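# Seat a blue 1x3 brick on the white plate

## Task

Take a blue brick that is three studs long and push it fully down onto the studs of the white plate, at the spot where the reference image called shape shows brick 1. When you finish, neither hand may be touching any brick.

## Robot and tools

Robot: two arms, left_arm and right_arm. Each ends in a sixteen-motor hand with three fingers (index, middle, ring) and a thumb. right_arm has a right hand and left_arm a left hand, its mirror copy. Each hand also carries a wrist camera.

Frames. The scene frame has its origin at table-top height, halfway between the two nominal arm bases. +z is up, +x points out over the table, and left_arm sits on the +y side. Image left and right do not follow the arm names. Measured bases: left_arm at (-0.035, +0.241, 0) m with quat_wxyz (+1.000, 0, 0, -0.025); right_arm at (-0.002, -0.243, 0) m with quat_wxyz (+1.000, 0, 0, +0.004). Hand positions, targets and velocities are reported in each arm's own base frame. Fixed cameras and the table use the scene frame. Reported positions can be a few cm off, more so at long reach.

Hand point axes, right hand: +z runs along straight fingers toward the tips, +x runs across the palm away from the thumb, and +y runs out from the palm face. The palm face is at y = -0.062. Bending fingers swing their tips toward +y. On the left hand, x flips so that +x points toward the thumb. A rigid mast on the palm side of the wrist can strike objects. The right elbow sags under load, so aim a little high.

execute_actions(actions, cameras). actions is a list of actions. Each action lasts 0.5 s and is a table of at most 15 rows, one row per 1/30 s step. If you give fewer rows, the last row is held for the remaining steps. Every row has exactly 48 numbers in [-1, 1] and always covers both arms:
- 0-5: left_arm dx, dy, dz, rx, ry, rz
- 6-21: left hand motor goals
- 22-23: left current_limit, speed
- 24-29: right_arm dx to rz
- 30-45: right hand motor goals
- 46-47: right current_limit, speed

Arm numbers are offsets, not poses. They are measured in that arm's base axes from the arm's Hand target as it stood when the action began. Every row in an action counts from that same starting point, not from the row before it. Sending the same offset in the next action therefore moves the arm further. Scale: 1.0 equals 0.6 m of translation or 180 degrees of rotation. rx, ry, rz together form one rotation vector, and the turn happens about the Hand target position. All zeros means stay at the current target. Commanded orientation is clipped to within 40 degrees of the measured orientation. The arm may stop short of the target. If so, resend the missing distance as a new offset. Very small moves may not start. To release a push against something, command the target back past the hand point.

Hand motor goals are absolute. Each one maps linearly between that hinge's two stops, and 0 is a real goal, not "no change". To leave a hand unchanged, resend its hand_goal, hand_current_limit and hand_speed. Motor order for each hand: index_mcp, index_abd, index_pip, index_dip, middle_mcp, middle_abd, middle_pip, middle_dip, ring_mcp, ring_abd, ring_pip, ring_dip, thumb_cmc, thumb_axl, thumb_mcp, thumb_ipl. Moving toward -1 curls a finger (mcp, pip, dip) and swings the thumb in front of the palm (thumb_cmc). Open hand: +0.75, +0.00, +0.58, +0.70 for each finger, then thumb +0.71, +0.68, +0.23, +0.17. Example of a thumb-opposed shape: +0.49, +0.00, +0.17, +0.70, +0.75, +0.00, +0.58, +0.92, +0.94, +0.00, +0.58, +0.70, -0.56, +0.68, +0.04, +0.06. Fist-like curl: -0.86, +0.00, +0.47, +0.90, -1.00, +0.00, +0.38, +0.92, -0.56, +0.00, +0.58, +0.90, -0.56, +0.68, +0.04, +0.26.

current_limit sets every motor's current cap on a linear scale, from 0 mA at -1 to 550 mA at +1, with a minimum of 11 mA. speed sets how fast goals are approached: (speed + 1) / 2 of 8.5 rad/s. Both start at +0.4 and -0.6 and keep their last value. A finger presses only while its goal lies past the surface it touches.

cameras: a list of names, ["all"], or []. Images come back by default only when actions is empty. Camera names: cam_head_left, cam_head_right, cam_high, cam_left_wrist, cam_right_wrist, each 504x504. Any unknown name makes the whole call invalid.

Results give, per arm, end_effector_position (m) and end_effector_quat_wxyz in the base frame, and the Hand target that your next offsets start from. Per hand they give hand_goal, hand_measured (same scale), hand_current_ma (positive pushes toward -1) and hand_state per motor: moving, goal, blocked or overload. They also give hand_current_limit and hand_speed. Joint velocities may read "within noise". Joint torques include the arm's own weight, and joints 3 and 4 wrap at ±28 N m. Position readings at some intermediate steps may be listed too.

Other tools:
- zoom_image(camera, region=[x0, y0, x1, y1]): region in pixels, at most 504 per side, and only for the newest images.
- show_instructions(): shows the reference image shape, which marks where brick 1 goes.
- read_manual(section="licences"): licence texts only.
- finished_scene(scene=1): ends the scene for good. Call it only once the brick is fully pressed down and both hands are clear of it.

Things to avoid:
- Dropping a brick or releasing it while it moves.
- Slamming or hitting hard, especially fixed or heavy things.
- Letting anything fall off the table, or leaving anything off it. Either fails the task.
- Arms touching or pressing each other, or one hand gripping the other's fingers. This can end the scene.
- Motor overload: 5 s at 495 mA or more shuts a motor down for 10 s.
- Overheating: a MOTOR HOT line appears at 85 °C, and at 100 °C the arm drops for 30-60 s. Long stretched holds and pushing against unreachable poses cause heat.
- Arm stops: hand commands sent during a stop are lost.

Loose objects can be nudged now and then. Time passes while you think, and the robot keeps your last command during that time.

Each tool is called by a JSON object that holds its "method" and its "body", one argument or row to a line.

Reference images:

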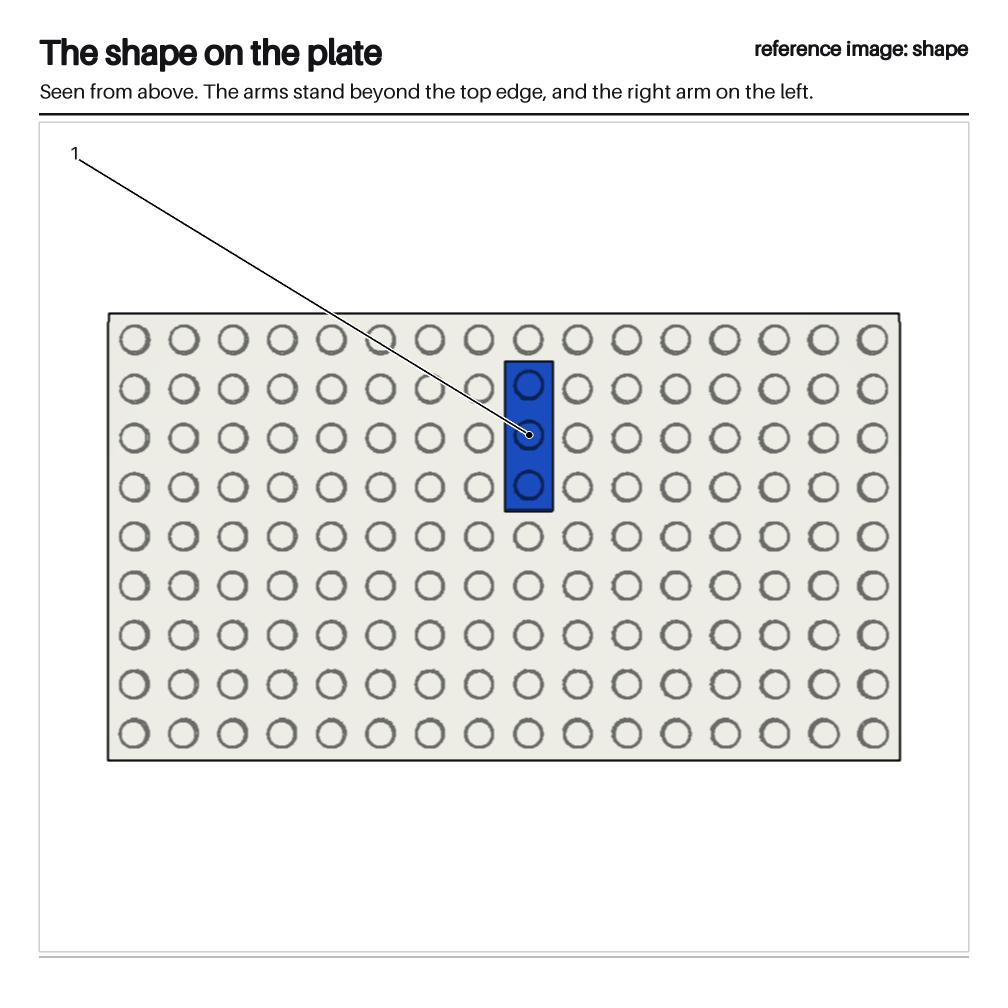

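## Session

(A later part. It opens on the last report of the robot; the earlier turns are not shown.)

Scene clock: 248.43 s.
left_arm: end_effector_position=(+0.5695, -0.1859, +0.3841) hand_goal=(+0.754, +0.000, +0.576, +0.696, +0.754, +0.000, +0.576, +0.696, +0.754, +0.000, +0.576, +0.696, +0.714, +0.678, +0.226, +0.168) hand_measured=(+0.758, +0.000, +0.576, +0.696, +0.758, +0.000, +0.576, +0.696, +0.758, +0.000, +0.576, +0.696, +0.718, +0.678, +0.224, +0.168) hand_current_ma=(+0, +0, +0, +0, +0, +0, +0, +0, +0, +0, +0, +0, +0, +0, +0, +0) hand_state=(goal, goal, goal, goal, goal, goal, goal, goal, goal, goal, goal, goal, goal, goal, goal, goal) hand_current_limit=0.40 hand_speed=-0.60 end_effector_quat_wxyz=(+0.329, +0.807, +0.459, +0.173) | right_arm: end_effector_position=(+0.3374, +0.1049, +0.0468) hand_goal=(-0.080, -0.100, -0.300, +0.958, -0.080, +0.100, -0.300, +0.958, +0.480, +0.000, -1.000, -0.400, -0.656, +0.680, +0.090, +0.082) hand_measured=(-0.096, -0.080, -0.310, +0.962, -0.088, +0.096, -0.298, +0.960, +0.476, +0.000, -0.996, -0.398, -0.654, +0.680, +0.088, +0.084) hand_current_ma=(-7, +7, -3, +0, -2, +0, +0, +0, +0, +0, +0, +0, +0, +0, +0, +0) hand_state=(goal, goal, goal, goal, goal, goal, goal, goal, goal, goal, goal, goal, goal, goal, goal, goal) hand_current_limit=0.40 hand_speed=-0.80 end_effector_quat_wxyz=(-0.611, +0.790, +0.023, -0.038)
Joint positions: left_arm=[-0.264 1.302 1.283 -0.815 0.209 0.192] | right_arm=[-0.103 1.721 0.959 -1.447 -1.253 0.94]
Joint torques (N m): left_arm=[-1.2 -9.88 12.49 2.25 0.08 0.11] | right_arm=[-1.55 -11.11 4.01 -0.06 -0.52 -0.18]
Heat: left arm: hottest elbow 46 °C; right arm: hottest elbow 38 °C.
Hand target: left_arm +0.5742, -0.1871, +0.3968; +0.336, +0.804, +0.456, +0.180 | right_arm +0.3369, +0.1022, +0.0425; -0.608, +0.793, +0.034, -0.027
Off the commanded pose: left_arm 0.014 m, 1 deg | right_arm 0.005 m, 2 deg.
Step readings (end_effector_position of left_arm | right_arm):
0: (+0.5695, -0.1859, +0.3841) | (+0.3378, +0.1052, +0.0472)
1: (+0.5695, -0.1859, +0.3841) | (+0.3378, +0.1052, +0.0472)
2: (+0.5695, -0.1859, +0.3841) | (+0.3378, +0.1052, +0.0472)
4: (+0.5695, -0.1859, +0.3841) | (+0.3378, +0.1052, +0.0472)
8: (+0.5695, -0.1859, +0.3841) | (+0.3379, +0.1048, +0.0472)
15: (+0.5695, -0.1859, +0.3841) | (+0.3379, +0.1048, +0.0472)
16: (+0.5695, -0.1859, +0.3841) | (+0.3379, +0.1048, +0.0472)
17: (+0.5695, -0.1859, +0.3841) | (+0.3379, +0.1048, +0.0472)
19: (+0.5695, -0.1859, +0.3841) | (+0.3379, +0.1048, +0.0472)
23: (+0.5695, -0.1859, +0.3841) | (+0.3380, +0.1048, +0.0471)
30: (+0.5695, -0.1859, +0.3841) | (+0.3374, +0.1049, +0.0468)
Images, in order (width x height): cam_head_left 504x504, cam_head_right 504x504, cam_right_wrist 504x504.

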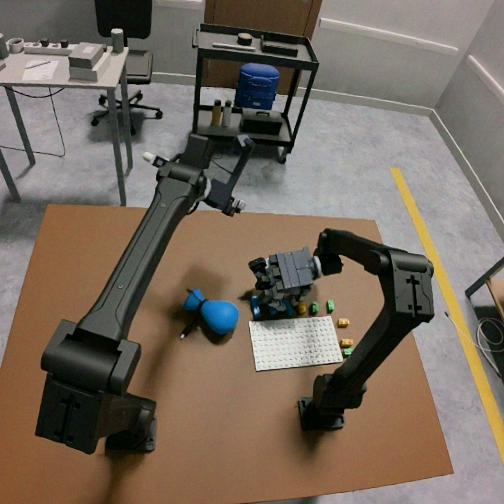

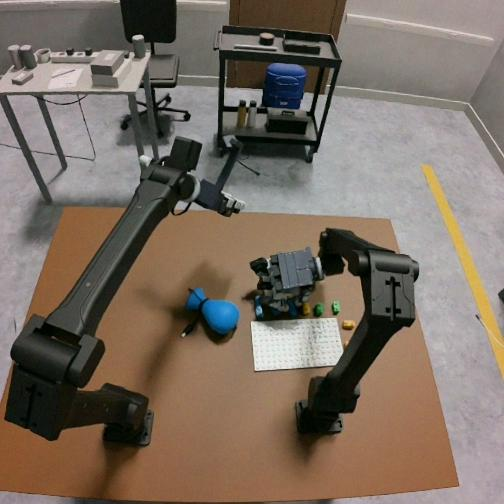

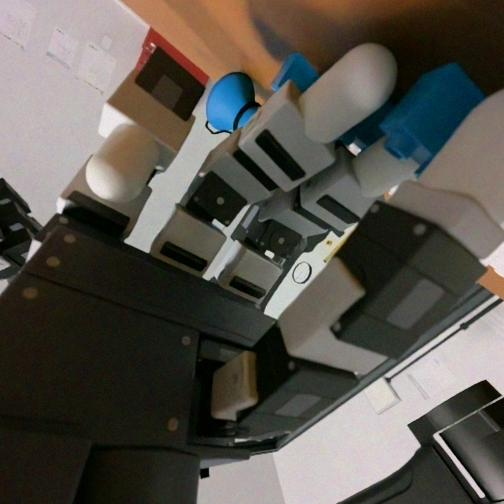

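{"method": "execute_actions", "body": {
  "actions": [
    [[0,0,0,0,0,0,0.754,0,0.576,0.696,0.754,0,0.576,0.696,0.754,0,0.576,0.696,0.714,0.678,0.226,0.168,0.4,-0.6,-0.017,0,0.002,0,0,0,-0.08,-0.1,-0.3,0.957,-0.08,0.1,-0.3,0.957,0.48,0,-1,-0.4,-0.657,0.68,0.09,0.081,0.4,-0.8]]
  ]
}}

Scene clock: 251.70 s.
left_arm: end_effector_position=(+0.5695, -0.1859, +0.3841) hand_goal=(+0.754, +0.000, +0.576, +0.696, +0.754, +0.000, +0.576, +0.696, +0.754, +0.000, +0.576, +0.696, +0.714, +0.678, +0.226, +0.168) hand_measured=(+0.758, +0.000, +0.576, +0.696, +0.758, +0.000, +0.576, +0.696, +0.758, +0.000, +0.576, +0.696, +0.718, +0.678, +0.224, +0.168) hand_current_ma=(+0, +0, +0, +0, +0, +0, +0, +0, +0, +0, +0, +0, +0, +0, +0, +0) hand_state=(goal, goal, goal, goal, goal, goal, goal, goal, goal, goal, goal, goal, goal, goal, goal, goal) hand_current_limit=0.40 hand_speed=-0.60 end_effector_quat_wxyz=(+0.329, +0.807, +0.459, +0.173) | right_arm: end_effector_position=(+0.3285, +0.1055, +0.0472) hand_goal=(-0.080, -0.100, -0.300, +0.958, -0.080, +0.100, -0.300, +0.958, +0.480, +0.000, -1.000, -0.400, -0.656, +0.680, +0.090, +0.082) hand_measured=(-0.090, -0.104, -0.312, +0.962, -0.086, +0.096, -0.298, +0.960, +0.476, +0.000, -0.996, -0.398, -0.654, +0.680, +0.088, +0.084) hand_current_ma=(-3, +0, -3, +0, -1, +0, +0, +0, +0, +0, +0, +0, +0, +0, +0, +0) hand_state=(goal, goal, goal, goal, goal, goal, goal, goal, goal, goal, goal, goal, goal, goal, goal, goal) hand_current_limit=0.40 hand_speed=-0.80 end_effector_quat_wxyz=(-0.611, +0.790, +0.024, -0.037)
Joint positions: left_arm=[-0.264 1.302 1.283 -0.815 0.209 0.192] | right_arm=[-0.104 1.702 0.933 -1.442 -1.254 0.936]
Joint torques (N m): left_arm=[-1.2 -9.82 12.48 2.26 0.08 0.11] | right_arm=[-1.61 -10.93 3.86 -0.27 -0.43 -0.2]
Heat: left arm: hottest elbow 46 °C; right arm: hottest elbow 38 °C.
Hand target: left_arm +0.5742, -0.1871, +0.3968; +0.336, +0.804, +0.456, +0.180 | right_arm +0.3268, +0.1023, +0.0438; -0.608, +0.793, +0.034, -0.027
Off the commanded pose: left_arm 0.014 m, 1 deg | right_arm 0.005 m, 2 deg.
Step readings (end_effector_position of left_arm | right_arm):
0: (+0.5695, -0.1859, +0.3841) | (+0.3374, +0.1049, +0.0468)
1: (+0.5695, -0.1859, +0.3841) | (+0.3372, +0.1049, +0.0468)
2: (+0.5695, -0.1859, +0.3841) | (+0.3367, +0.1049, +0.0468)
4: (+0.5695, -0.1859, +0.3841) | (+0.3345, +0.1051, +0.0470)
8: (+0.5695, -0.1859, +0.3841) | (+0.3293, +0.1055, +0.0472)
15: (+0.5695, -0.1859, +0.3841) | (+0.3285, +0.1055, +0.0472)

{"method": "execute_actions", "body": {
  "actions": [
    [[0,0,0,0,0,0,0.754,0,0.576,0.696,0.754,0,0.576,0.696,0.754,0,0.576,0.696,0.714,0.678,0.226,0.168,0.4,-0.6,0,0,0,0,0,0,-0.14,-0.1,-0.3,0.957,-0.14,0.1,-0.3,0.957,0.48,0,-1,-0.4,-0.657,0.68,0.03,0.081,0.4,-0.85]],
    [[0,0,0,0,0,0,0.754,0,0.576,0.696,0.754,0,0.576,0.696,0.754,0,0.576,0.696,0.714,0.678,0.226,0.168,0.4,-0.6,0,0,0,0,0,0,-0.18,-0.1,-0.3,0.957,-0.18,0.1,-0.3,0.957,0.48,0,-1,-0.4,-0.657,0.68,-0.03,0.081,0.4,-0.85]]
  ],
  "cameras": ["cam_head_left","cam_head_right","cam_right_wrist"]
}}

{"method": "zoom_image", "body": {
  "camera": "cam_head_left",
  "region": [255, 275, 325, 345]
}}

{"method": "zoom_image", "body": {
  "camera": "cam_head_right",
  "region": [255, 275, 325, 345]
}}

{"method": "zoom_image", "body": {
  "camera": "cam_right_wrist",
  "region": [254, 0, 504, 250]
}}

Scene clock: 255.73 s.
left_arm: end_effector_position=(+0.5695, -0.1859, +0.3841) hand_goal=(+0.754, +0.000, +0.576, +0.696, +0.754, +0.000, +0.576, +0.696, +0.754, +0.000, +0.576, +0.696, +0.714, +0.678, +0.226, +0.168) hand_measured=(+0.758, +0.000, +0.576, +0.696, +0.758, +0.000, +0.576, +0.696, +0.758, +0.000, +0.576, +0.696, +0.718, +0.678, +0.224, +0.168) hand_current_ma=(+0, +0, +0, +0, +0, +0, +0, +0, +0, +0, +0, +0, +0, +0, +0, +0) hand_state=(goal, goal, goal, goal, goal, goal, goal, goal, goal, goal, goal, goal, goal, goal, goal, goal) hand_current_limit=0.40 hand_speed=-0.60 end_effector_quat_wxyz=(+0.329, +0.807, +0.459, +0.173) | right_arm: end_effector_position=(+0.3285, +0.1055, +0.0472) hand_goal=(-0.180, -0.100, -0.300, +0.958, -0.180, +0.100, -0.300, +0.958, +0.480, +0.000, -1.000, -0.400, -0.656, +0.680, -0.030, +0.082) hand_measured=(-0.126, -0.102, -0.296, +0.964, -0.136, +0.096, -0.286, +0.964, +0.476, +0.000, -0.996, -0.398, -0.656, +0.680, +0.044, +0.102) hand_current_ma=(+64, +0, +0, +1, +45, +0, +4, +1, +0, +0, +0, +0, +0, +0, +165, +17) hand_state=(blocked, goal, goal, goal, blocked, goal, goal, goal, goal, goal, goal, goal, goal, goal, blocked, blocked) hand_current_limit=0.40 hand_speed=-0.85 end_effector_quat_wxyz=(-0.611, +0.790, +0.024, -0.037)
Joint positions: left_arm=[-0.264 1.302 1.283 -0.815 0.209 0.192] | right_arm=[-0.104 1.702 0.933 -1.442 -1.254 0.936]
Joint torques (N m): left_arm=[-1.2 -9.88 12.46 2.25 0.08 0.11] | right_arm=[-1.61 -10.87 3.84 -0.31 -0.42 -0.19]
Heat: left arm: hottest elbow 46 °C; right arm: hottest elbow 37 °C.
Hand target: left_arm +0.5742, -0.1871, +0.3968; +0.336, +0.804, +0.456, +0.180 | right_arm +0.3267, +0.1023, +0.0437; -0.608, +0.793, +0.034, -0.027
Off the commanded pose: left_arm 0.014 m, 1 deg | right_arm 0.005 m, 2 deg.
Step readings (end_effector_position of left_arm | right_arm):
0: (+0.5695, -0.1859, +0.3841) | (+0.3285, +0.1055, +0.0472)
1: (+0.5695, -0.1859, +0.3841) | (+0.3285, +0.1055, +0.0472)
2: (+0.5695, -0.1859, +0.3841) | (+0.3285, +0.1055, +0.0472)
4: (+0.5695, -0.1859, +0.3841) | (+0.3285, +0.1055, +0.0472)
8: (+0.5695, -0.1859, +0.3841) | (+0.3285, +0.1055, +0.0472)
15: (+0.5695, -0.1859, +0.3841) | (+0.3285, +0.1055, +0.0472)
16: (+0.5695, -0.1859, +0.3841) | (+0.3285, +0.1055, +0.0472)
17: (+0.5695, -0.1859, +0.3841) | (+0.3285, +0.1055, +0.0472)
19: (+0.5695, -0.1859, +0.3841) | (+0.3285, +0.1055, +0.0472)
23: (+0.5695, -0.1859, +0.3841) | (+0.3285, +0.1055, +0.0472)
30: (+0.5695, -0.1859, +0.3841) | (+0.3285, +0.1055, +0.0472)
Images, in order (width x height): cam_head_left 504x504, cam_head_right 504x504, cam_right_wrist 504x504.

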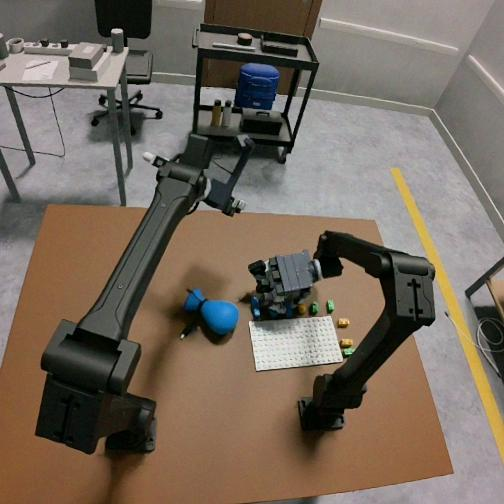

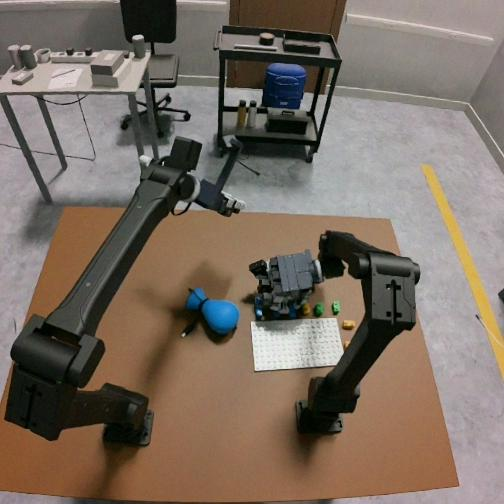

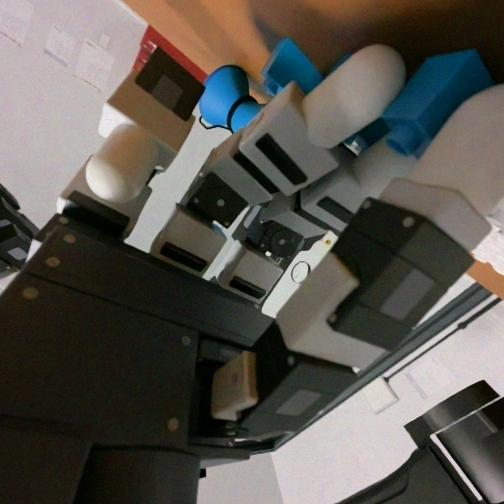

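Scaled by 7.200 from the camera's 504x504 image, which has a finer 720x720 frame.

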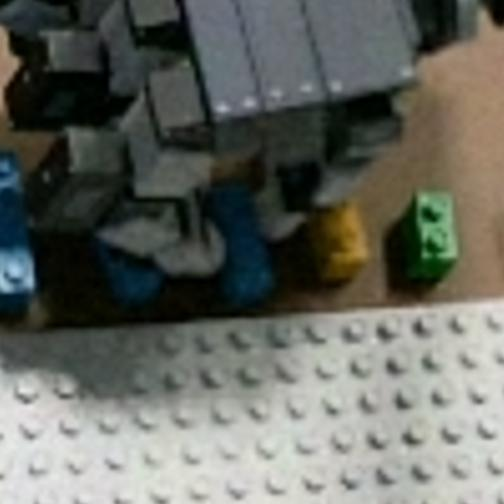

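Scaled by 7.200 from the camera's 504x504 image, which has a finer 720x720 frame.

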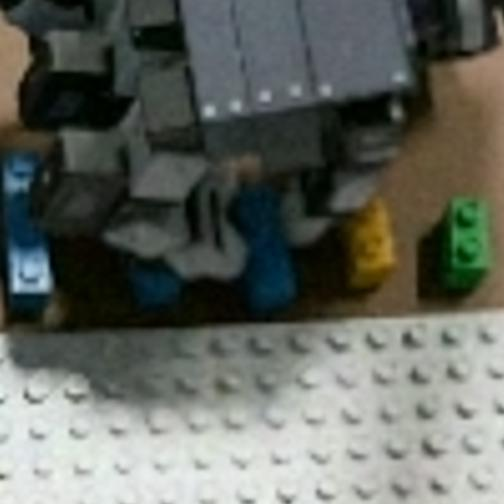

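Scaled by 2.016 from the camera's 504x504 image, which has a finer 720x720 frame.

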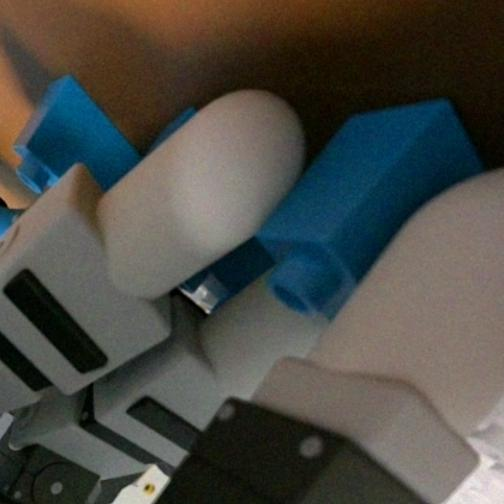

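{"method": "execute_actions", "body": {
  "actions": [
    [[0,0,0,0,0,0,0.754,0,0.576,0.696,0.754,0,0.576,0.696,0.754,0,0.576,0.696,0.714,0.678,0.226,0.168,0.4,-0.6,0,0,0,0,0,0,-0.25,-0.1,-0.3,0.957,-0.26,0.1,-0.3,0.957,0.48,0,-1,-0.4,-0.657,0.68,-0.09,0.05,0.4,-0.85]],
    [[0,0,0,0,0,0,0.754,0,0.576,0.696,0.754,0,0.576,0.696,0.754,0,0.576,0.696,0.714,0.678,0.226,0.168,0.4,-0.6,0,0,0.04,0,0,0,-0.25,-0.1,-0.3,0.957,-0.26,0.1,-0.3,0.957,0.48,0,-1,-0.4,-0.657,0.68,-0.09,0.05,0.4,-0.85]]
  ],
  "cameras": ["cam_head_left","cam_head_right","cam_right_wrist"]
}}

{"method": "zoom_image", "body": {
  "camera": "cam_head_left",
  "region": [255, 275, 325, 345]
}}

{"method": "zoom_image", "body": {
  "camera": "cam_right_wrist",
  "region": [254, 0, 504, 250]
}}

Scene clock: 260.70 s.
left_arm: end_effector_position=(+0.5695, -0.1859, +0.3841) hand_goal=(+0.754, +0.000, +0.576, +0.696, +0.754, +0.000, +0.576, +0.696, +0.754, +0.000, +0.576, +0.696, +0.714, +0.678, +0.226, +0.168) hand_measured=(+0.758, +0.000, +0.576, +0.696, +0.758, +0.000, +0.576, +0.696, +0.758, +0.000, +0.576, +0.696, +0.718, +0.678, +0.224, +0.168) hand_current_ma=(+0, +0, +0, +0, +0, +0, +0, +0, +0, +0, +0, +0, +0, +0, +0, +0) hand_state=(goal, goal, goal, goal, goal, goal, goal, goal, goal, goal, goal, goal, goal, goal, goal, goal) hand_current_limit=0.40 hand_speed=-0.60 end_effector_quat_wxyz=(+0.329, +0.807, +0.459, +0.173) | right_arm: end_effector_position=(+0.3247, +0.1051, +0.0615) hand_goal=(-0.250, -0.100, -0.300, +0.958, -0.260, +0.100, -0.300, +0.958, +0.480, +0.000, -1.000, -0.400, -0.656, +0.680, -0.090, +0.050) hand_measured=(-0.146, -0.096, -0.274, +0.970, -0.154, +0.096, -0.270, +0.972, +0.476, +0.000, -0.996, -0.398, -0.656, +0.680, +0.042, +0.102) hand_current_ma=(+210, +0, +15, +4, +220, -1, +19, +5, +0, +0, +0, +0, +0, +0, +385, +94) hand_state=(blocked, goal, blocked, goal, blocked, goal, blocked, goal, goal, goal, goal, goal, goal, goal, blocked, blocked) hand_current_limit=0.40 hand_speed=-0.85 end_effector_quat_wxyz=(-0.609, +0.792, +0.029, -0.035)
Joint positions: left_arm=[-0.264 1.302 1.283 -0.815 0.209 0.192] | right_arm=[-0.104 1.662 0.933 -1.479 -1.247 0.928]
Joint torques (N m): left_arm=[-1.03 -9.88 12.51 2.28 0.07 0.11] | right_arm=[-1.61 -11.22 5.59 -1.47 -0.71 -0.15]
Heat: left arm: hottest elbow 46 °C; right arm: hottest elbow 37 °C.
Hand target: left_arm +0.5742, -0.1871, +0.3968; +0.336, +0.804, +0.456, +0.180 | right_arm +0.3268, +0.1023, +0.0678; -0.608, +0.793, +0.034, -0.027
Off the commanded pose: left_arm 0.014 m, 1 deg | right_arm 0.007 m, 1 deg.
Step readings (end_effector_position of left_arm | right_arm):
0: (+0.5695, -0.1859, +0.3841) | (+0.3285, +0.1055, +0.0472)
1: (+0.5695, -0.1859, +0.3841) | (+0.3285, +0.1055, +0.0472)
2: (+0.5695, -0.1859, +0.3841) | (+0.3285, +0.1055, +0.0472)
4: (+0.5695, -0.1859, +0.3841) | (+0.3285, +0.1055, +0.0473)
8: (+0.5695, -0.1859, +0.3841) | (+0.3285, +0.1055, +0.0474)
15: (+0.5695, -0.1859, +0.3841) | (+0.3285, +0.1055, +0.0474)
16: (+0.5695, -0.1859, +0.3841) | (+0.3286, +0.1055, +0.0475)
17: (+0.5695, -0.1859, +0.3841) | (+0.3287, +0.1055, +0.0480)
19: (+0.5695, -0.1859, +0.3841) | (+0.3279, +0.1048, +0.0497)
23: (+0.5695, -0.1859, +0.3841) | (+0.3261, +0.1049, +0.0567)
30: (+0.5695, -0.1859, +0.3841) | (+0.3249, +0.1050, +0.0614)
Images, in order (width x height): cam_head_left 504x504, cam_head_right 504x504, cam_right_wrist 504x504.

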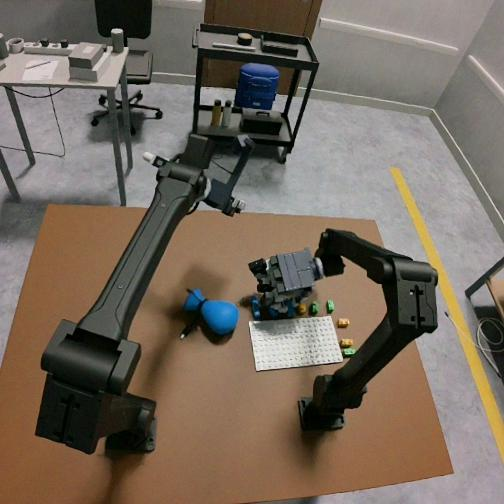

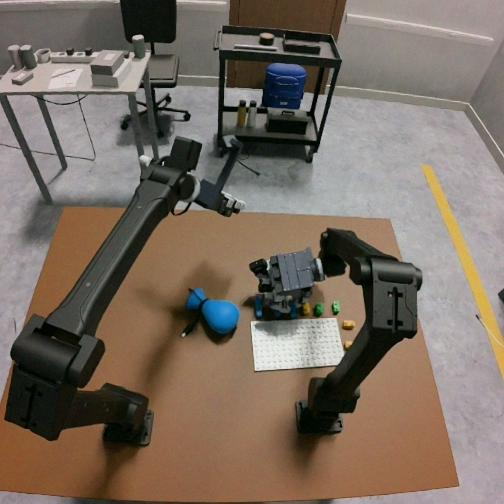

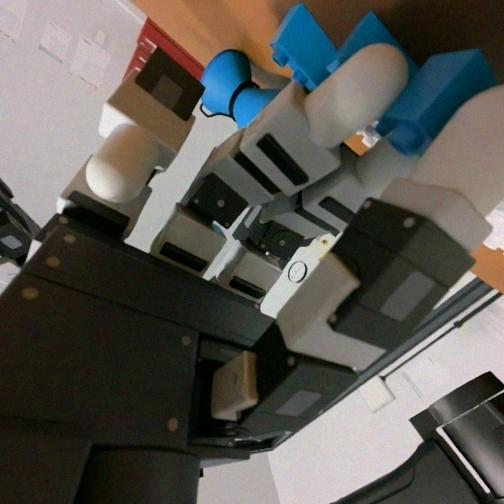

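Scaled by 7.200 from the camera's 504x504 image, which has a finer 720x720 frame.

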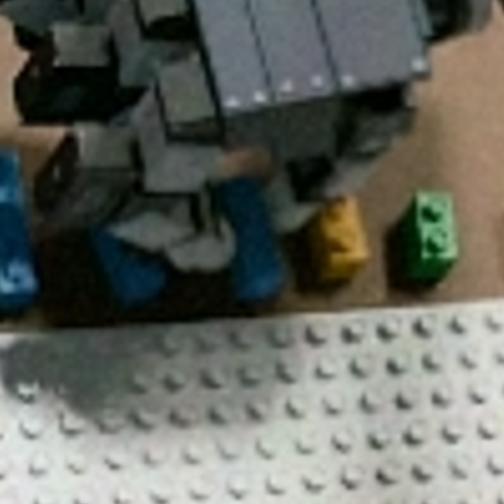

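Scaled by 2.016 from the camera's 504x504 image, which has a finer 720x720 frame.

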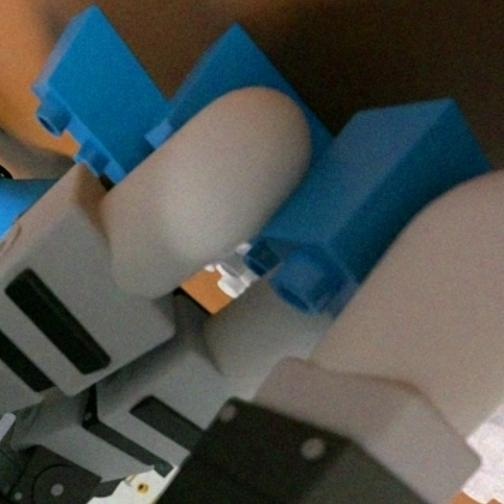

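{"method": "execute_actions", "body": {
  "actions": [
    [[0,0,0,0,0,0,0.754,0,0.576,0.696,0.754,0,0.576,0.696,0.754,0,0.576,0.696,0.714,0.678,0.226,0.168,0.4,-0.6,0,0,0.07,0,0,0,-0.25,-0.1,-0.3,0.957,-0.26,0.1,-0.3,0.957,0.48,0,-1,-0.4,-0.657,0.68,-0.09,0.05,0.4,-0.85]],
    [[0,0,0,0,0,0,0.754,0,0.576,0.696,0.754,0,0.576,0.696,0.754,0,0.576,0.696,0.714,0.678,0.226,0.168,0.4,-0.6,-0.03,0,0,0,0,0,-0.25,-0.1,-0.3,0.957,-0.26,0.1,-0.3,0.957,0.48,0,-1,-0.4,-0.657,0.68,-0.09,0.05,0.4,-0.85],[0,0,0,0,0,0,0.754,0,0.576,0.696,0.754,0,0.576,0.696,0.754,0,0.576,0.696,0.714,0.678,0.226,0.168,0.4,-0.6,-0.1,0,0,0,0,0,-0.25,-0.1,-0.3,0.957,-0.26,0.1,-0.3,0.957,0.48,0,-1,-0.4,-0.657,0.68,-0.09,0.05,0.4,-0.85]]
  ],
  "cameras": ["cam_head_left","cam_head_right","cam_right_wrist","cam_high"]
}}

{"method": "zoom_image", "body": {
  "camera": "cam_head_left",
  "region": [245, 270, 345, 370]
}}

{"method": "zoom_image", "body": {
  "camera": "cam_right_wrist",
  "region": [254, 0, 504, 250]
}}

Scene clock: 269.27 s.
left_arm: end_effector_position=(+0.5695, -0.1859, +0.3841) hand_goal=(+0.754, +0.000, +0.576, +0.696, +0.754, +0.000, +0.576, +0.696, +0.754, +0.000, +0.576, +0.696, +0.714, +0.678, +0.226, +0.168) hand_measured=(+0.758, +0.000, +0.576, +0.696, +0.758, +0.000, +0.576, +0.696, +0.758, +0.000, +0.576, +0.696, +0.718, +0.678, +0.224, +0.168) hand_current_ma=(+0, +0, +0, +0, +0, +0, +0, +0, +0, +0, +0, +0, +0, +0, +0, +0) hand_state=(goal, goal, goal, goal, goal, goal, goal, goal, goal, goal, goal, goal, goal, goal, goal, goal) hand_current_limit=0.40 hand_speed=-0.60 end_effector_quat_wxyz=(+0.329, +0.807, +0.459, +0.173) | right_arm: end_effector_position=(+0.2704, +0.1042, +0.1081) hand_goal=(-0.250, -0.100, -0.300, +0.958, -0.260, +0.100, -0.300, +0.958, +0.480, +0.000, -1.000, -0.400, -0.656, +0.680, -0.090, +0.050) hand_measured=(-0.146, -0.096, -0.274, +0.970, -0.154, +0.096, -0.270, +0.972, +0.476, +0.000, -0.996, -0.398, -0.656, +0.680, +0.042, +0.102) hand_current_ma=(+209, +0, +16, +4, +220, -1, +19, +5, +0, +0, +0, +0, +0, +0, +385, +94) hand_state=(blocked, goal, blocked, goal, blocked, goal, blocked, goal, goal, goal, goal, goal, goal, goal, blocked, blocked) hand_current_limit=0.40 hand_speed=-0.85 end_effector_quat_wxyz=(-0.608, +0.793, +0.034, -0.028)
Joint positions: left_arm=[-0.264 1.302 1.283 -0.815 0.209 0.192] | right_arm=[-0.124 1.449 0.831 -1.62 -1.234 0.878]
Joint torques (N m): left_arm=[-1.08 -9.82 12.48 2.28 0.08 0.11] | right_arm=[-1.73 -8.18 5.19 -1.52 -0.68 -0.12]
Heat: left arm: hottest elbow 46 °C; right arm: hottest elbow 37 °C.
Hand target: left_arm +0.5742, -0.1871, +0.3968; +0.336, +0.804, +0.456, +0.180 | right_arm +0.2667, +0.1022, +0.1097; -0.608, +0.793, +0.034, -0.027
Off the commanded pose: left_arm 0.014 m, 1 deg | right_arm 0.005 m, 0 deg.
Step readings (end_effector_position of left_arm | right_arm):
0: (+0.5695, -0.1859, +0.3841) | (+0.3247, +0.1051, +0.0616)
1: (+0.5695, -0.1859, +0.3841) | (+0.3245, +0.1051, +0.0618)
2: (+0.5695, -0.1859, +0.3841) | (+0.3231, +0.1052, +0.0630)
4: (+0.5695, -0.1859, +0.3841) | (+0.3185, +0.1057, +0.0695)
8: (+0.5695, -0.1859, +0.3841) | (+0.3128, +0.1063, +0.0869)
15: (+0.5695, -0.1859, +0.3841) | (+0.3094, +0.1066, +0.0969)
16: (+0.5695, -0.1859, +0.3841) | (+0.3092, +0.1066, +0.0970)
17: (+0.5695, -0.1859, +0.3841) | (+0.3091, +0.1064, +0.0972)
19: (+0.5695, -0.1859, +0.3841) | (+0.3049, +0.1062, +0.0978)
23: (+0.5695, -0.1859, +0.3841) | (+0.2795, +0.1055, +0.1014)
30: (+0.5695, -0.1859, +0.3841) | (+0.2700, +0.1047, +0.1079)
Images, in order (width x height): cam_head_left 504x504, cam_head_right 504x504, cam_high 504x504, cam_right_wrist 504x504.

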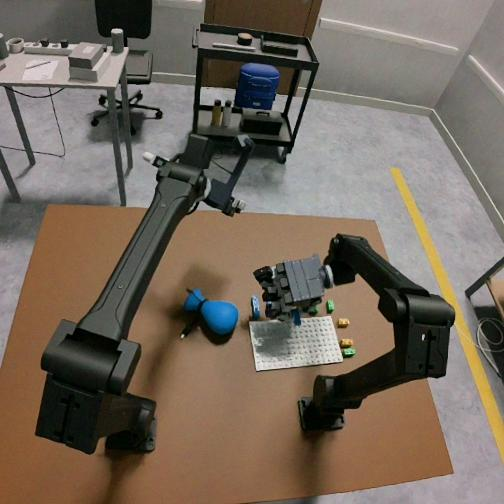

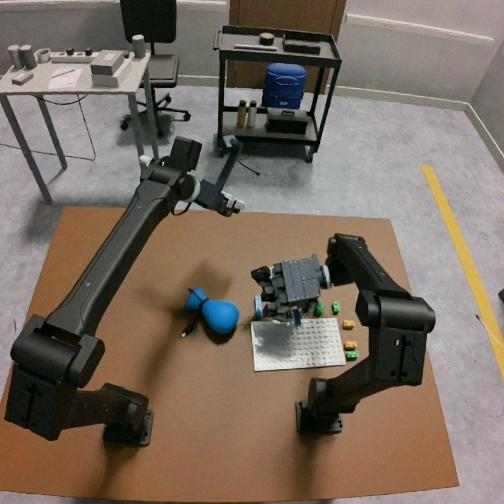

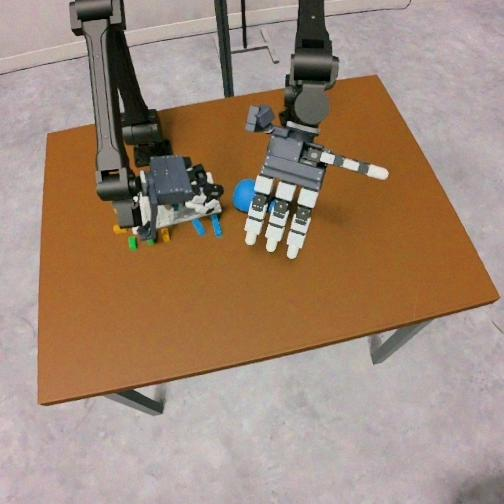

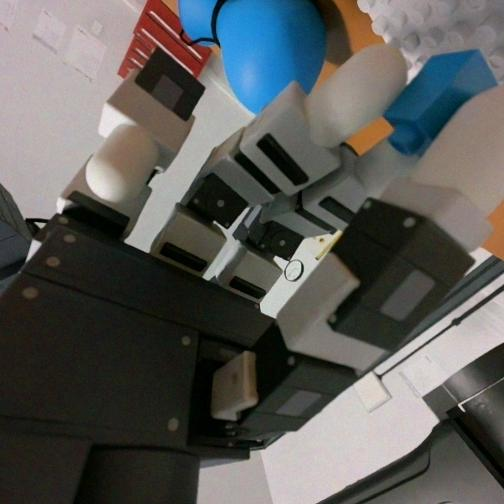

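Scaled by 5.040 from the camera's 504x504 image, which has a finer 720x720 frame.

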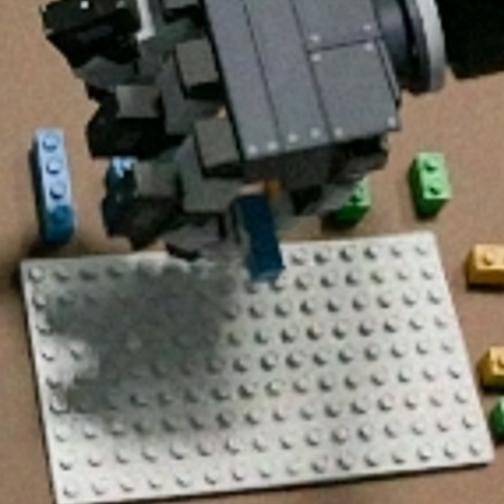

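Scaled by 2.016 from the camera's 504x504 image, which has a finer 720x720 frame.

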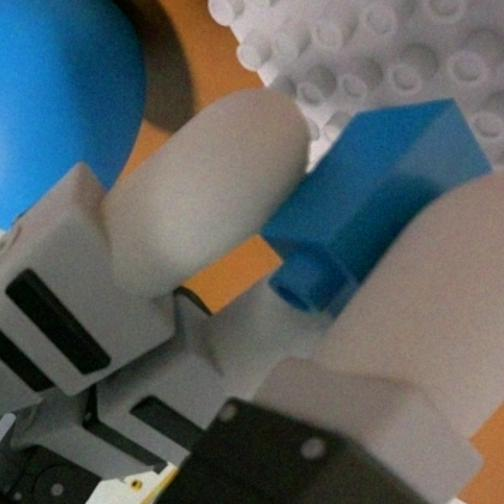

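{"method": "execute_actions", "body": {
  "actions": [
    [[0,0,0,0,0,0,0.754,0,0.576,0.696,0.754,0,0.576,0.696,0.754,0,0.576,0.696,0.714,0.678,0.226,0.168,0.4,-0.6,-0.04,0,-0.01,0,0,0,-0.25,-0.1,-0.3,0.957,-0.26,0.1,-0.3,0.957,0.48,0,-1,-0.4,-0.657,0.68,-0.09,0.05,0.4,-0.85],[0,0,0,0,0,0,0.754,0,0.576,0.696,0.754,0,0.576,0.696,0.754,0,0.576,0.696,0.714,0.678,0.226,0.168,0.4,-0.6,-0.12,0,-0.03,0,0,0,-0.25,-0.1,-0.3,0.957,-0.26,0.1,-0.3,0.957,0.48,0,-1,-0.4,-0.657,0.68,-0.09,0.05,0.4,-0.85]]
  ],
  "cameras": ["cam_head_left","cam_head_right","cam_right_wrist","cam_high"]
}}

{"method": "zoom_image", "body": {
  "camera": "cam_head_left",
  "region": [245, 290, 345, 390]
}}

{"method": "zoom_image", "body": {
  "camera": "cam_head_right",
  "region": [245, 290, 345, 390]
}}

{"method": "zoom_image", "body": {
  "camera": "cam_right_wrist",
  "region": [254, 0, 504, 250]
}}

Scene clock: 273.70 s.
left_arm: end_effector_position=(+0.5695, -0.1859, +0.3841) hand_goal=(+0.754, +0.000, +0.576, +0.696, +0.754, +0.000, +0.576, +0.696, +0.754, +0.000, +0.576, +0.696, +0.714, +0.678, +0.226, +0.168) hand_measured=(+0.758, +0.000, +0.576, +0.696, +0.758, +0.000, +0.576, +0.696, +0.758, +0.000, +0.576, +0.696, +0.718, +0.678, +0.224, +0.168) hand_current_ma=(+0, +0, +0, +0, +0, +0, +0, +0, +0, +0, +0, +0, +0, +0, +0, +0) hand_state=(goal, goal, goal, goal, goal, goal, goal, goal, goal, goal, goal, goal, goal, goal, goal, goal) hand_current_limit=0.40 hand_speed=-0.60 end_effector_quat_wxyz=(+0.329, +0.807, +0.459, +0.173) | right_arm: end_effector_position=(+0.1974, +0.1036, +0.0900) hand_goal=(-0.250, -0.100, -0.300, +0.958, -0.260, +0.100, -0.300, +0.958, +0.480, +0.000, -1.000, -0.400, -0.656, +0.680, -0.090, +0.050) hand_measured=(-0.146, -0.096, -0.274, +0.972, -0.154, +0.096, -0.270, +0.972, +0.476, +0.000, -0.996, -0.398, -0.656, +0.680, +0.042, +0.102) hand_current_ma=(+209, +0, +16, +4, +220, -1, +19, +5, +0, +0, +0, +0, +0, +0, +385, +94) hand_state=(blocked, goal, blocked, goal, blocked, goal, blocked, goal, goal, goal, goal, goal, goal, goal, blocked, blocked) hand_current_limit=0.40 hand_speed=-0.85 end_effector_quat_wxyz=(-0.607, +0.793, +0.033, -0.029)
Joint positions: left_arm=[-0.264 1.302 1.283 -0.815 0.209 0.192] | right_arm=[-0.164 1.317 0.627 -1.631 -1.207 0.792]
Joint torques (N m): left_arm=[-1.14 -9.82 12.49 2.25 0.07 0.11] | right_arm=[-1.79 -5.36 4.92 -1.72 -0.62 -0.11]
Heat: left arm: hottest elbow 47 °C; right arm: hottest elbow 36 °C.
Hand target: left_arm +0.5742, -0.1871, +0.3968; +0.336, +0.804, +0.456, +0.180 | right_arm +0.1946, +0.1023, +0.0917; -0.608, +0.793, +0.034, -0.027
Off the commanded pose: left_arm 0.014 m, 1 deg | right_arm 0.003 m, 0 deg.
Step readings (end_effector_position of left_arm | right_arm):
0: (+0.5695, -0.1859, +0.3841) | (+0.2705, +0.1042, +0.1081)
1: (+0.5695, -0.1859, +0.3841) | (+0.2700, +0.1042, +0.1078)
2: (+0.5695, -0.1859, +0.3841) | (+0.2678, +0.1044, +0.1068)
4: (+0.5695, -0.1859, +0.3841) | (+0.2515, +0.1053, +0.1015)
8: (+0.5695, -0.1859, +0.3841) | (+0.2043, +0.1064, +0.0888)
15: (+0.5695, -0.1859, +0.3841) | (+0.1966, +0.1040, +0.0897)
Images, in order (width x height): cam_head_left 504x504, cam_head_right 504x504, cam_high 504x504, cam_right_wrist 504x504.

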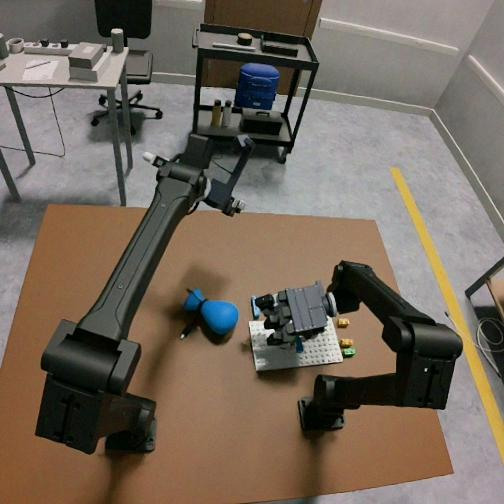

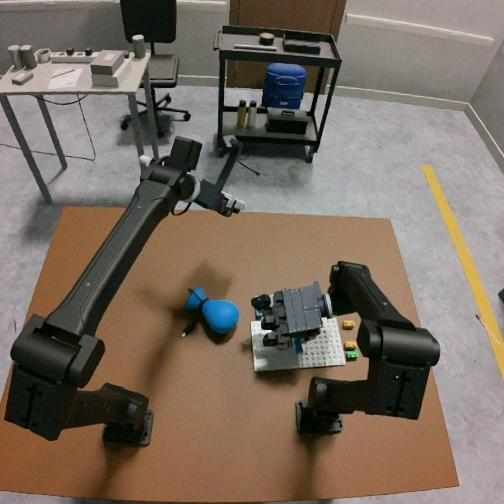

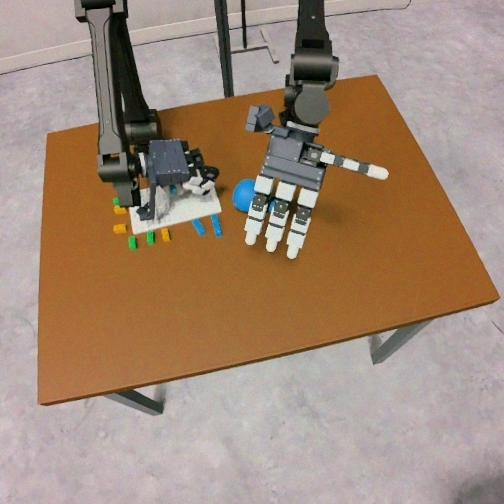

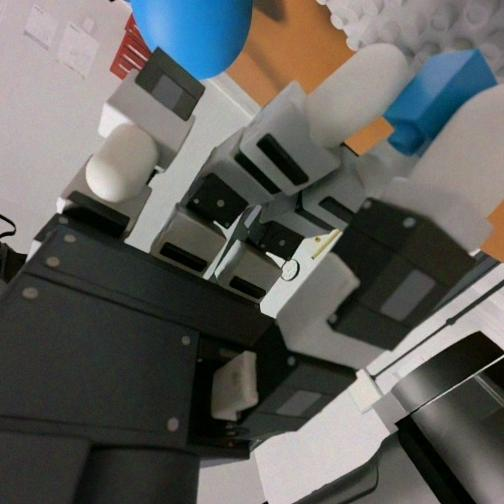

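Scaled by 5.040 from the camera's 504x504 image, which has a finer 720x720 frame.

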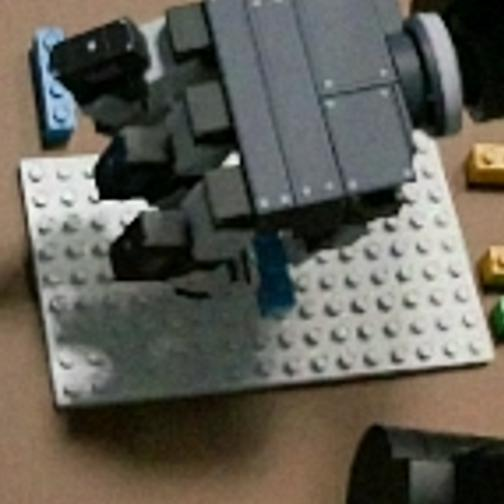

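Scaled by 5.040 from the camera's 504x504 image, which has a finer 720x720 frame.

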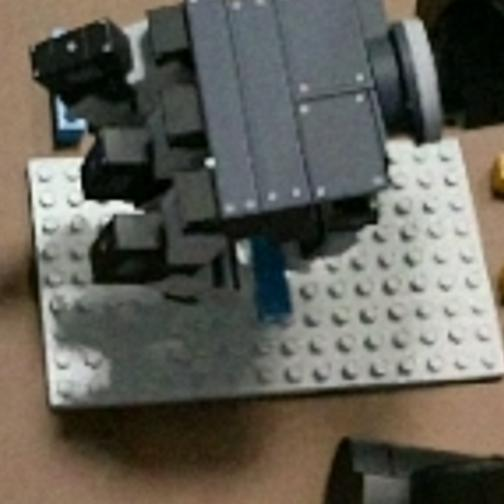

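Scaled by 2.016 from the camera's 504x504 image, which has a finer 720x720 frame.

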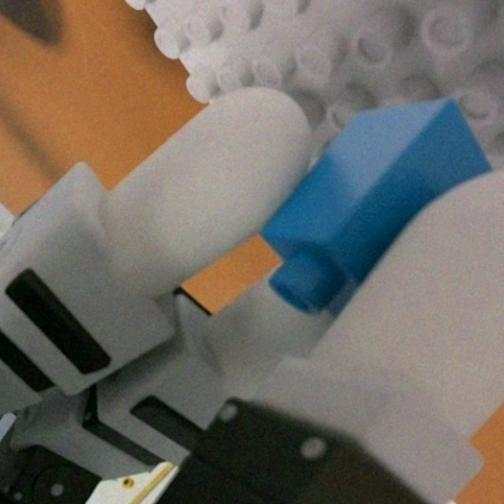

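{"method": "zoom_image", "body": {
  "camera": "cam_head_left",
  "region": [280, 325, 345, 375]
}}

{"method": "zoom_image", "body": {
  "camera": "cam_head_right",
  "region": [280, 325, 345, 375]
}}

Scaled by 7.754 from the camera's 504x504 image, which has a finer 720x720 frame.

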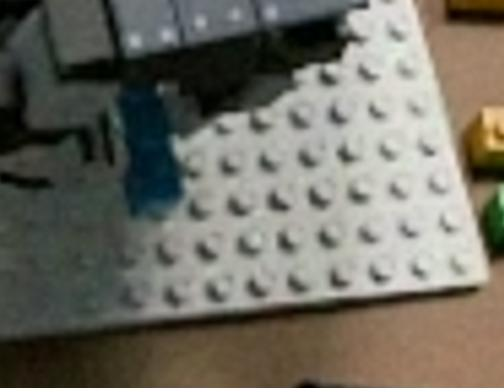

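Scaled by 7.754 from the camera's 504x504 image, which has a finer 720x720 frame.

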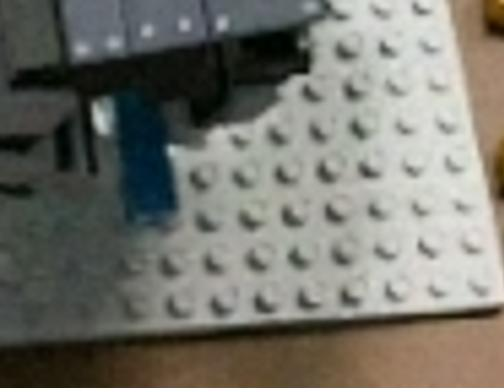

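{"method": "execute_actions", "body": {
  "actions": [
    [[0,0,0,0,0,0,0.754,0,0.576,0.696,0.754,0,0.576,0.696,0.754,0,0.576,0.696,0.714,0.678,0.226,0.168,0.4,-0.6,-0.0103,0.003,-0.03,0,0,0,-0.25,-0.1,-0.3,0.957,-0.26,0.1,-0.3,0.957,0.48,0,-1,-0.4,-0.657,0.68,-0.09,0.05,0.4,-0.85]]
  ],
  "cameras": ["cam_head_left","cam_head_right","cam_right_wrist","cam_high"]
}}

{"method": "zoom_image", "body": {
  "camera": "cam_head_left",
  "region": [280, 325, 345, 375]
}}

{"method": "zoom_image", "body": {
  "camera": "cam_head_right",
  "region": [280, 325, 345, 375]
}}

{"method": "zoom_image", "body": {
  "camera": "cam_right_wrist",
  "region": [304, 0, 504, 200]
}}

Scene clock: 289.73 s.
left_arm: end_effector_position=(+0.5695, -0.1859, +0.3841) hand_goal=(+0.754, +0.000, +0.576, +0.696, +0.754, +0.000, +0.576, +0.696, +0.754, +0.000, +0.576, +0.696, +0.714, +0.678, +0.226, +0.168) hand_measured=(+0.758, +0.000, +0.576, +0.696, +0.758, +0.000, +0.576, +0.696, +0.758, +0.000, +0.576, +0.696, +0.718, +0.678, +0.224, +0.168) hand_current_ma=(+0, +0, +0, +0, +0, +0, +0, +0, +0, +0, +0, +0, +0, +0, +0, +0) hand_state=(goal, goal, goal, goal, goal, goal, goal, goal, goal, goal, goal, goal, goal, goal, goal, goal) hand_current_limit=0.40 hand_speed=-0.60 end_effector_quat_wxyz=(+0.329, +0.807, +0.459, +0.173) | right_arm: end_effector_position=(+0.1890, +0.1051, +0.0780) hand_goal=(-0.250, -0.100, -0.300, +0.958, -0.260, +0.100, -0.300, +0.958, +0.480, +0.000, -1.000, -0.400, -0.656, +0.680, -0.090, +0.050) hand_measured=(-0.146, -0.096, -0.274, +0.972, -0.154, +0.096, -0.270, +0.972, +0.476, +0.000, -0.996, -0.398, -0.656, +0.680, +0.042, +0.102) hand_current_ma=(+209, +0, +16, +4, +220, -1, +19, +5, +0, +0, +0, +0, +0, +0, +385, +94) hand_state=(blocked, goal, blocked, goal, blocked, goal, blocked, goal, goal, goal, goal, goal, goal, goal, blocked, blocked) hand_current_limit=0.40 hand_speed=-0.85 end_effector_quat_wxyz=(-0.608, +0.793, +0.035, -0.028)
Joint positions: left_arm=[-0.264 1.302 1.283 -0.815 0.209 0.192] | right_arm=[-0.164 1.322 0.59 -1.59 -1.207 0.789]
Joint torques (N m): left_arm=[-1.14 -9.76 12.49 2.26 0.08 0.11] | right_arm=[-1.61 -3.6 4.62 -0.68 -0.68 -0.11]
Heat: left arm: hottest elbow 47 °C; right arm: hottest elbow 35 °C.
Hand target: left_arm +0.5742, -0.1871, +0.3968; +0.336, +0.804, +0.456, +0.180 | right_arm +0.1886, +0.1040, +0.0738; -0.608, +0.793, +0.034, -0.027
Off the commanded pose: left_arm 0.014 m, 1 deg | right_arm 0.004 m, 0 deg.
Step readings (end_effector_position of left_arm | right_arm):
0: (+0.5695, -0.1859, +0.3841) | (+0.1975, +0.1036, +0.0900)
1: (+0.5695, -0.1859, +0.3841) | (+0.1975, +0.1036, +0.0900)
2: (+0.5695, -0.1859, +0.3841) | (+0.1967, +0.1038, +0.0895)
4: (+0.5695, -0.1859, +0.3841) | (+0.1942, +0.1042, +0.0867)
8: (+0.5695, -0.1859, +0.3841) | (+0.1880, +0.1053, +0.0805)
15: (+0.5695, -0.1859, +0.3841) | (+0.1888, +0.1051, +0.0781)
Images, in order (width x height): cam_head_left 504x504, cam_head_right 504x504, cam_high 504x504, cam_right_wrist 504x504.

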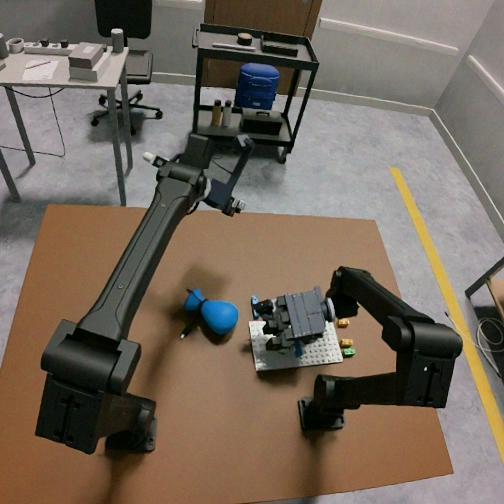

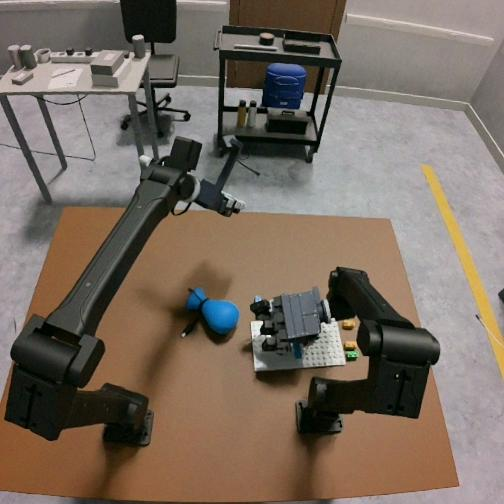

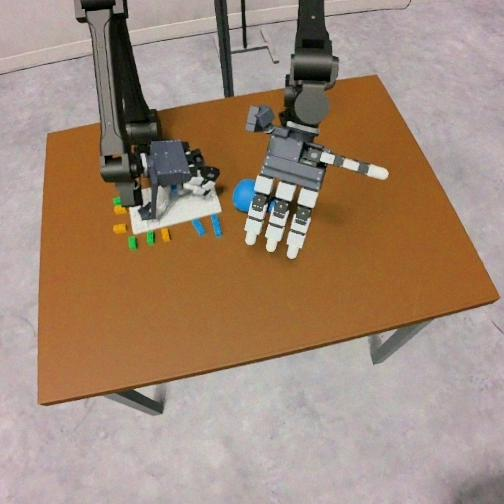

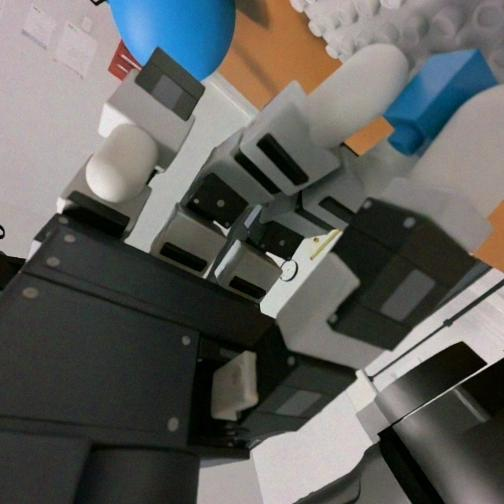

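Scaled by 7.754 from the camera's 504x504 image, which has a finer 720x720 frame.

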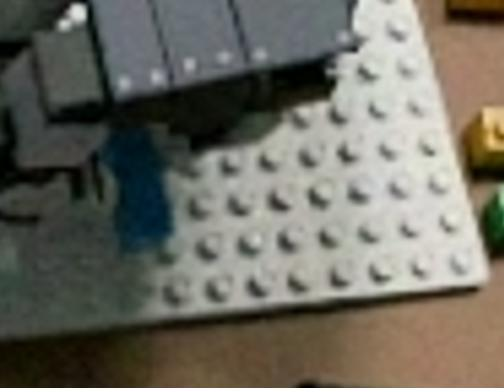

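Scaled by 7.754 from the camera's 504x504 image, which has a finer 720x720 frame.

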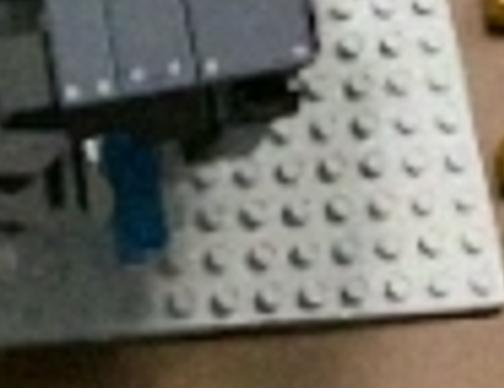

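Scaled by 2.520 from the camera's 504x504 image, which has a finer 720x720 frame.

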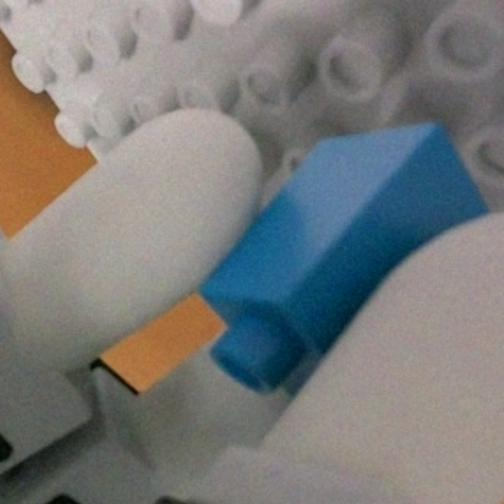

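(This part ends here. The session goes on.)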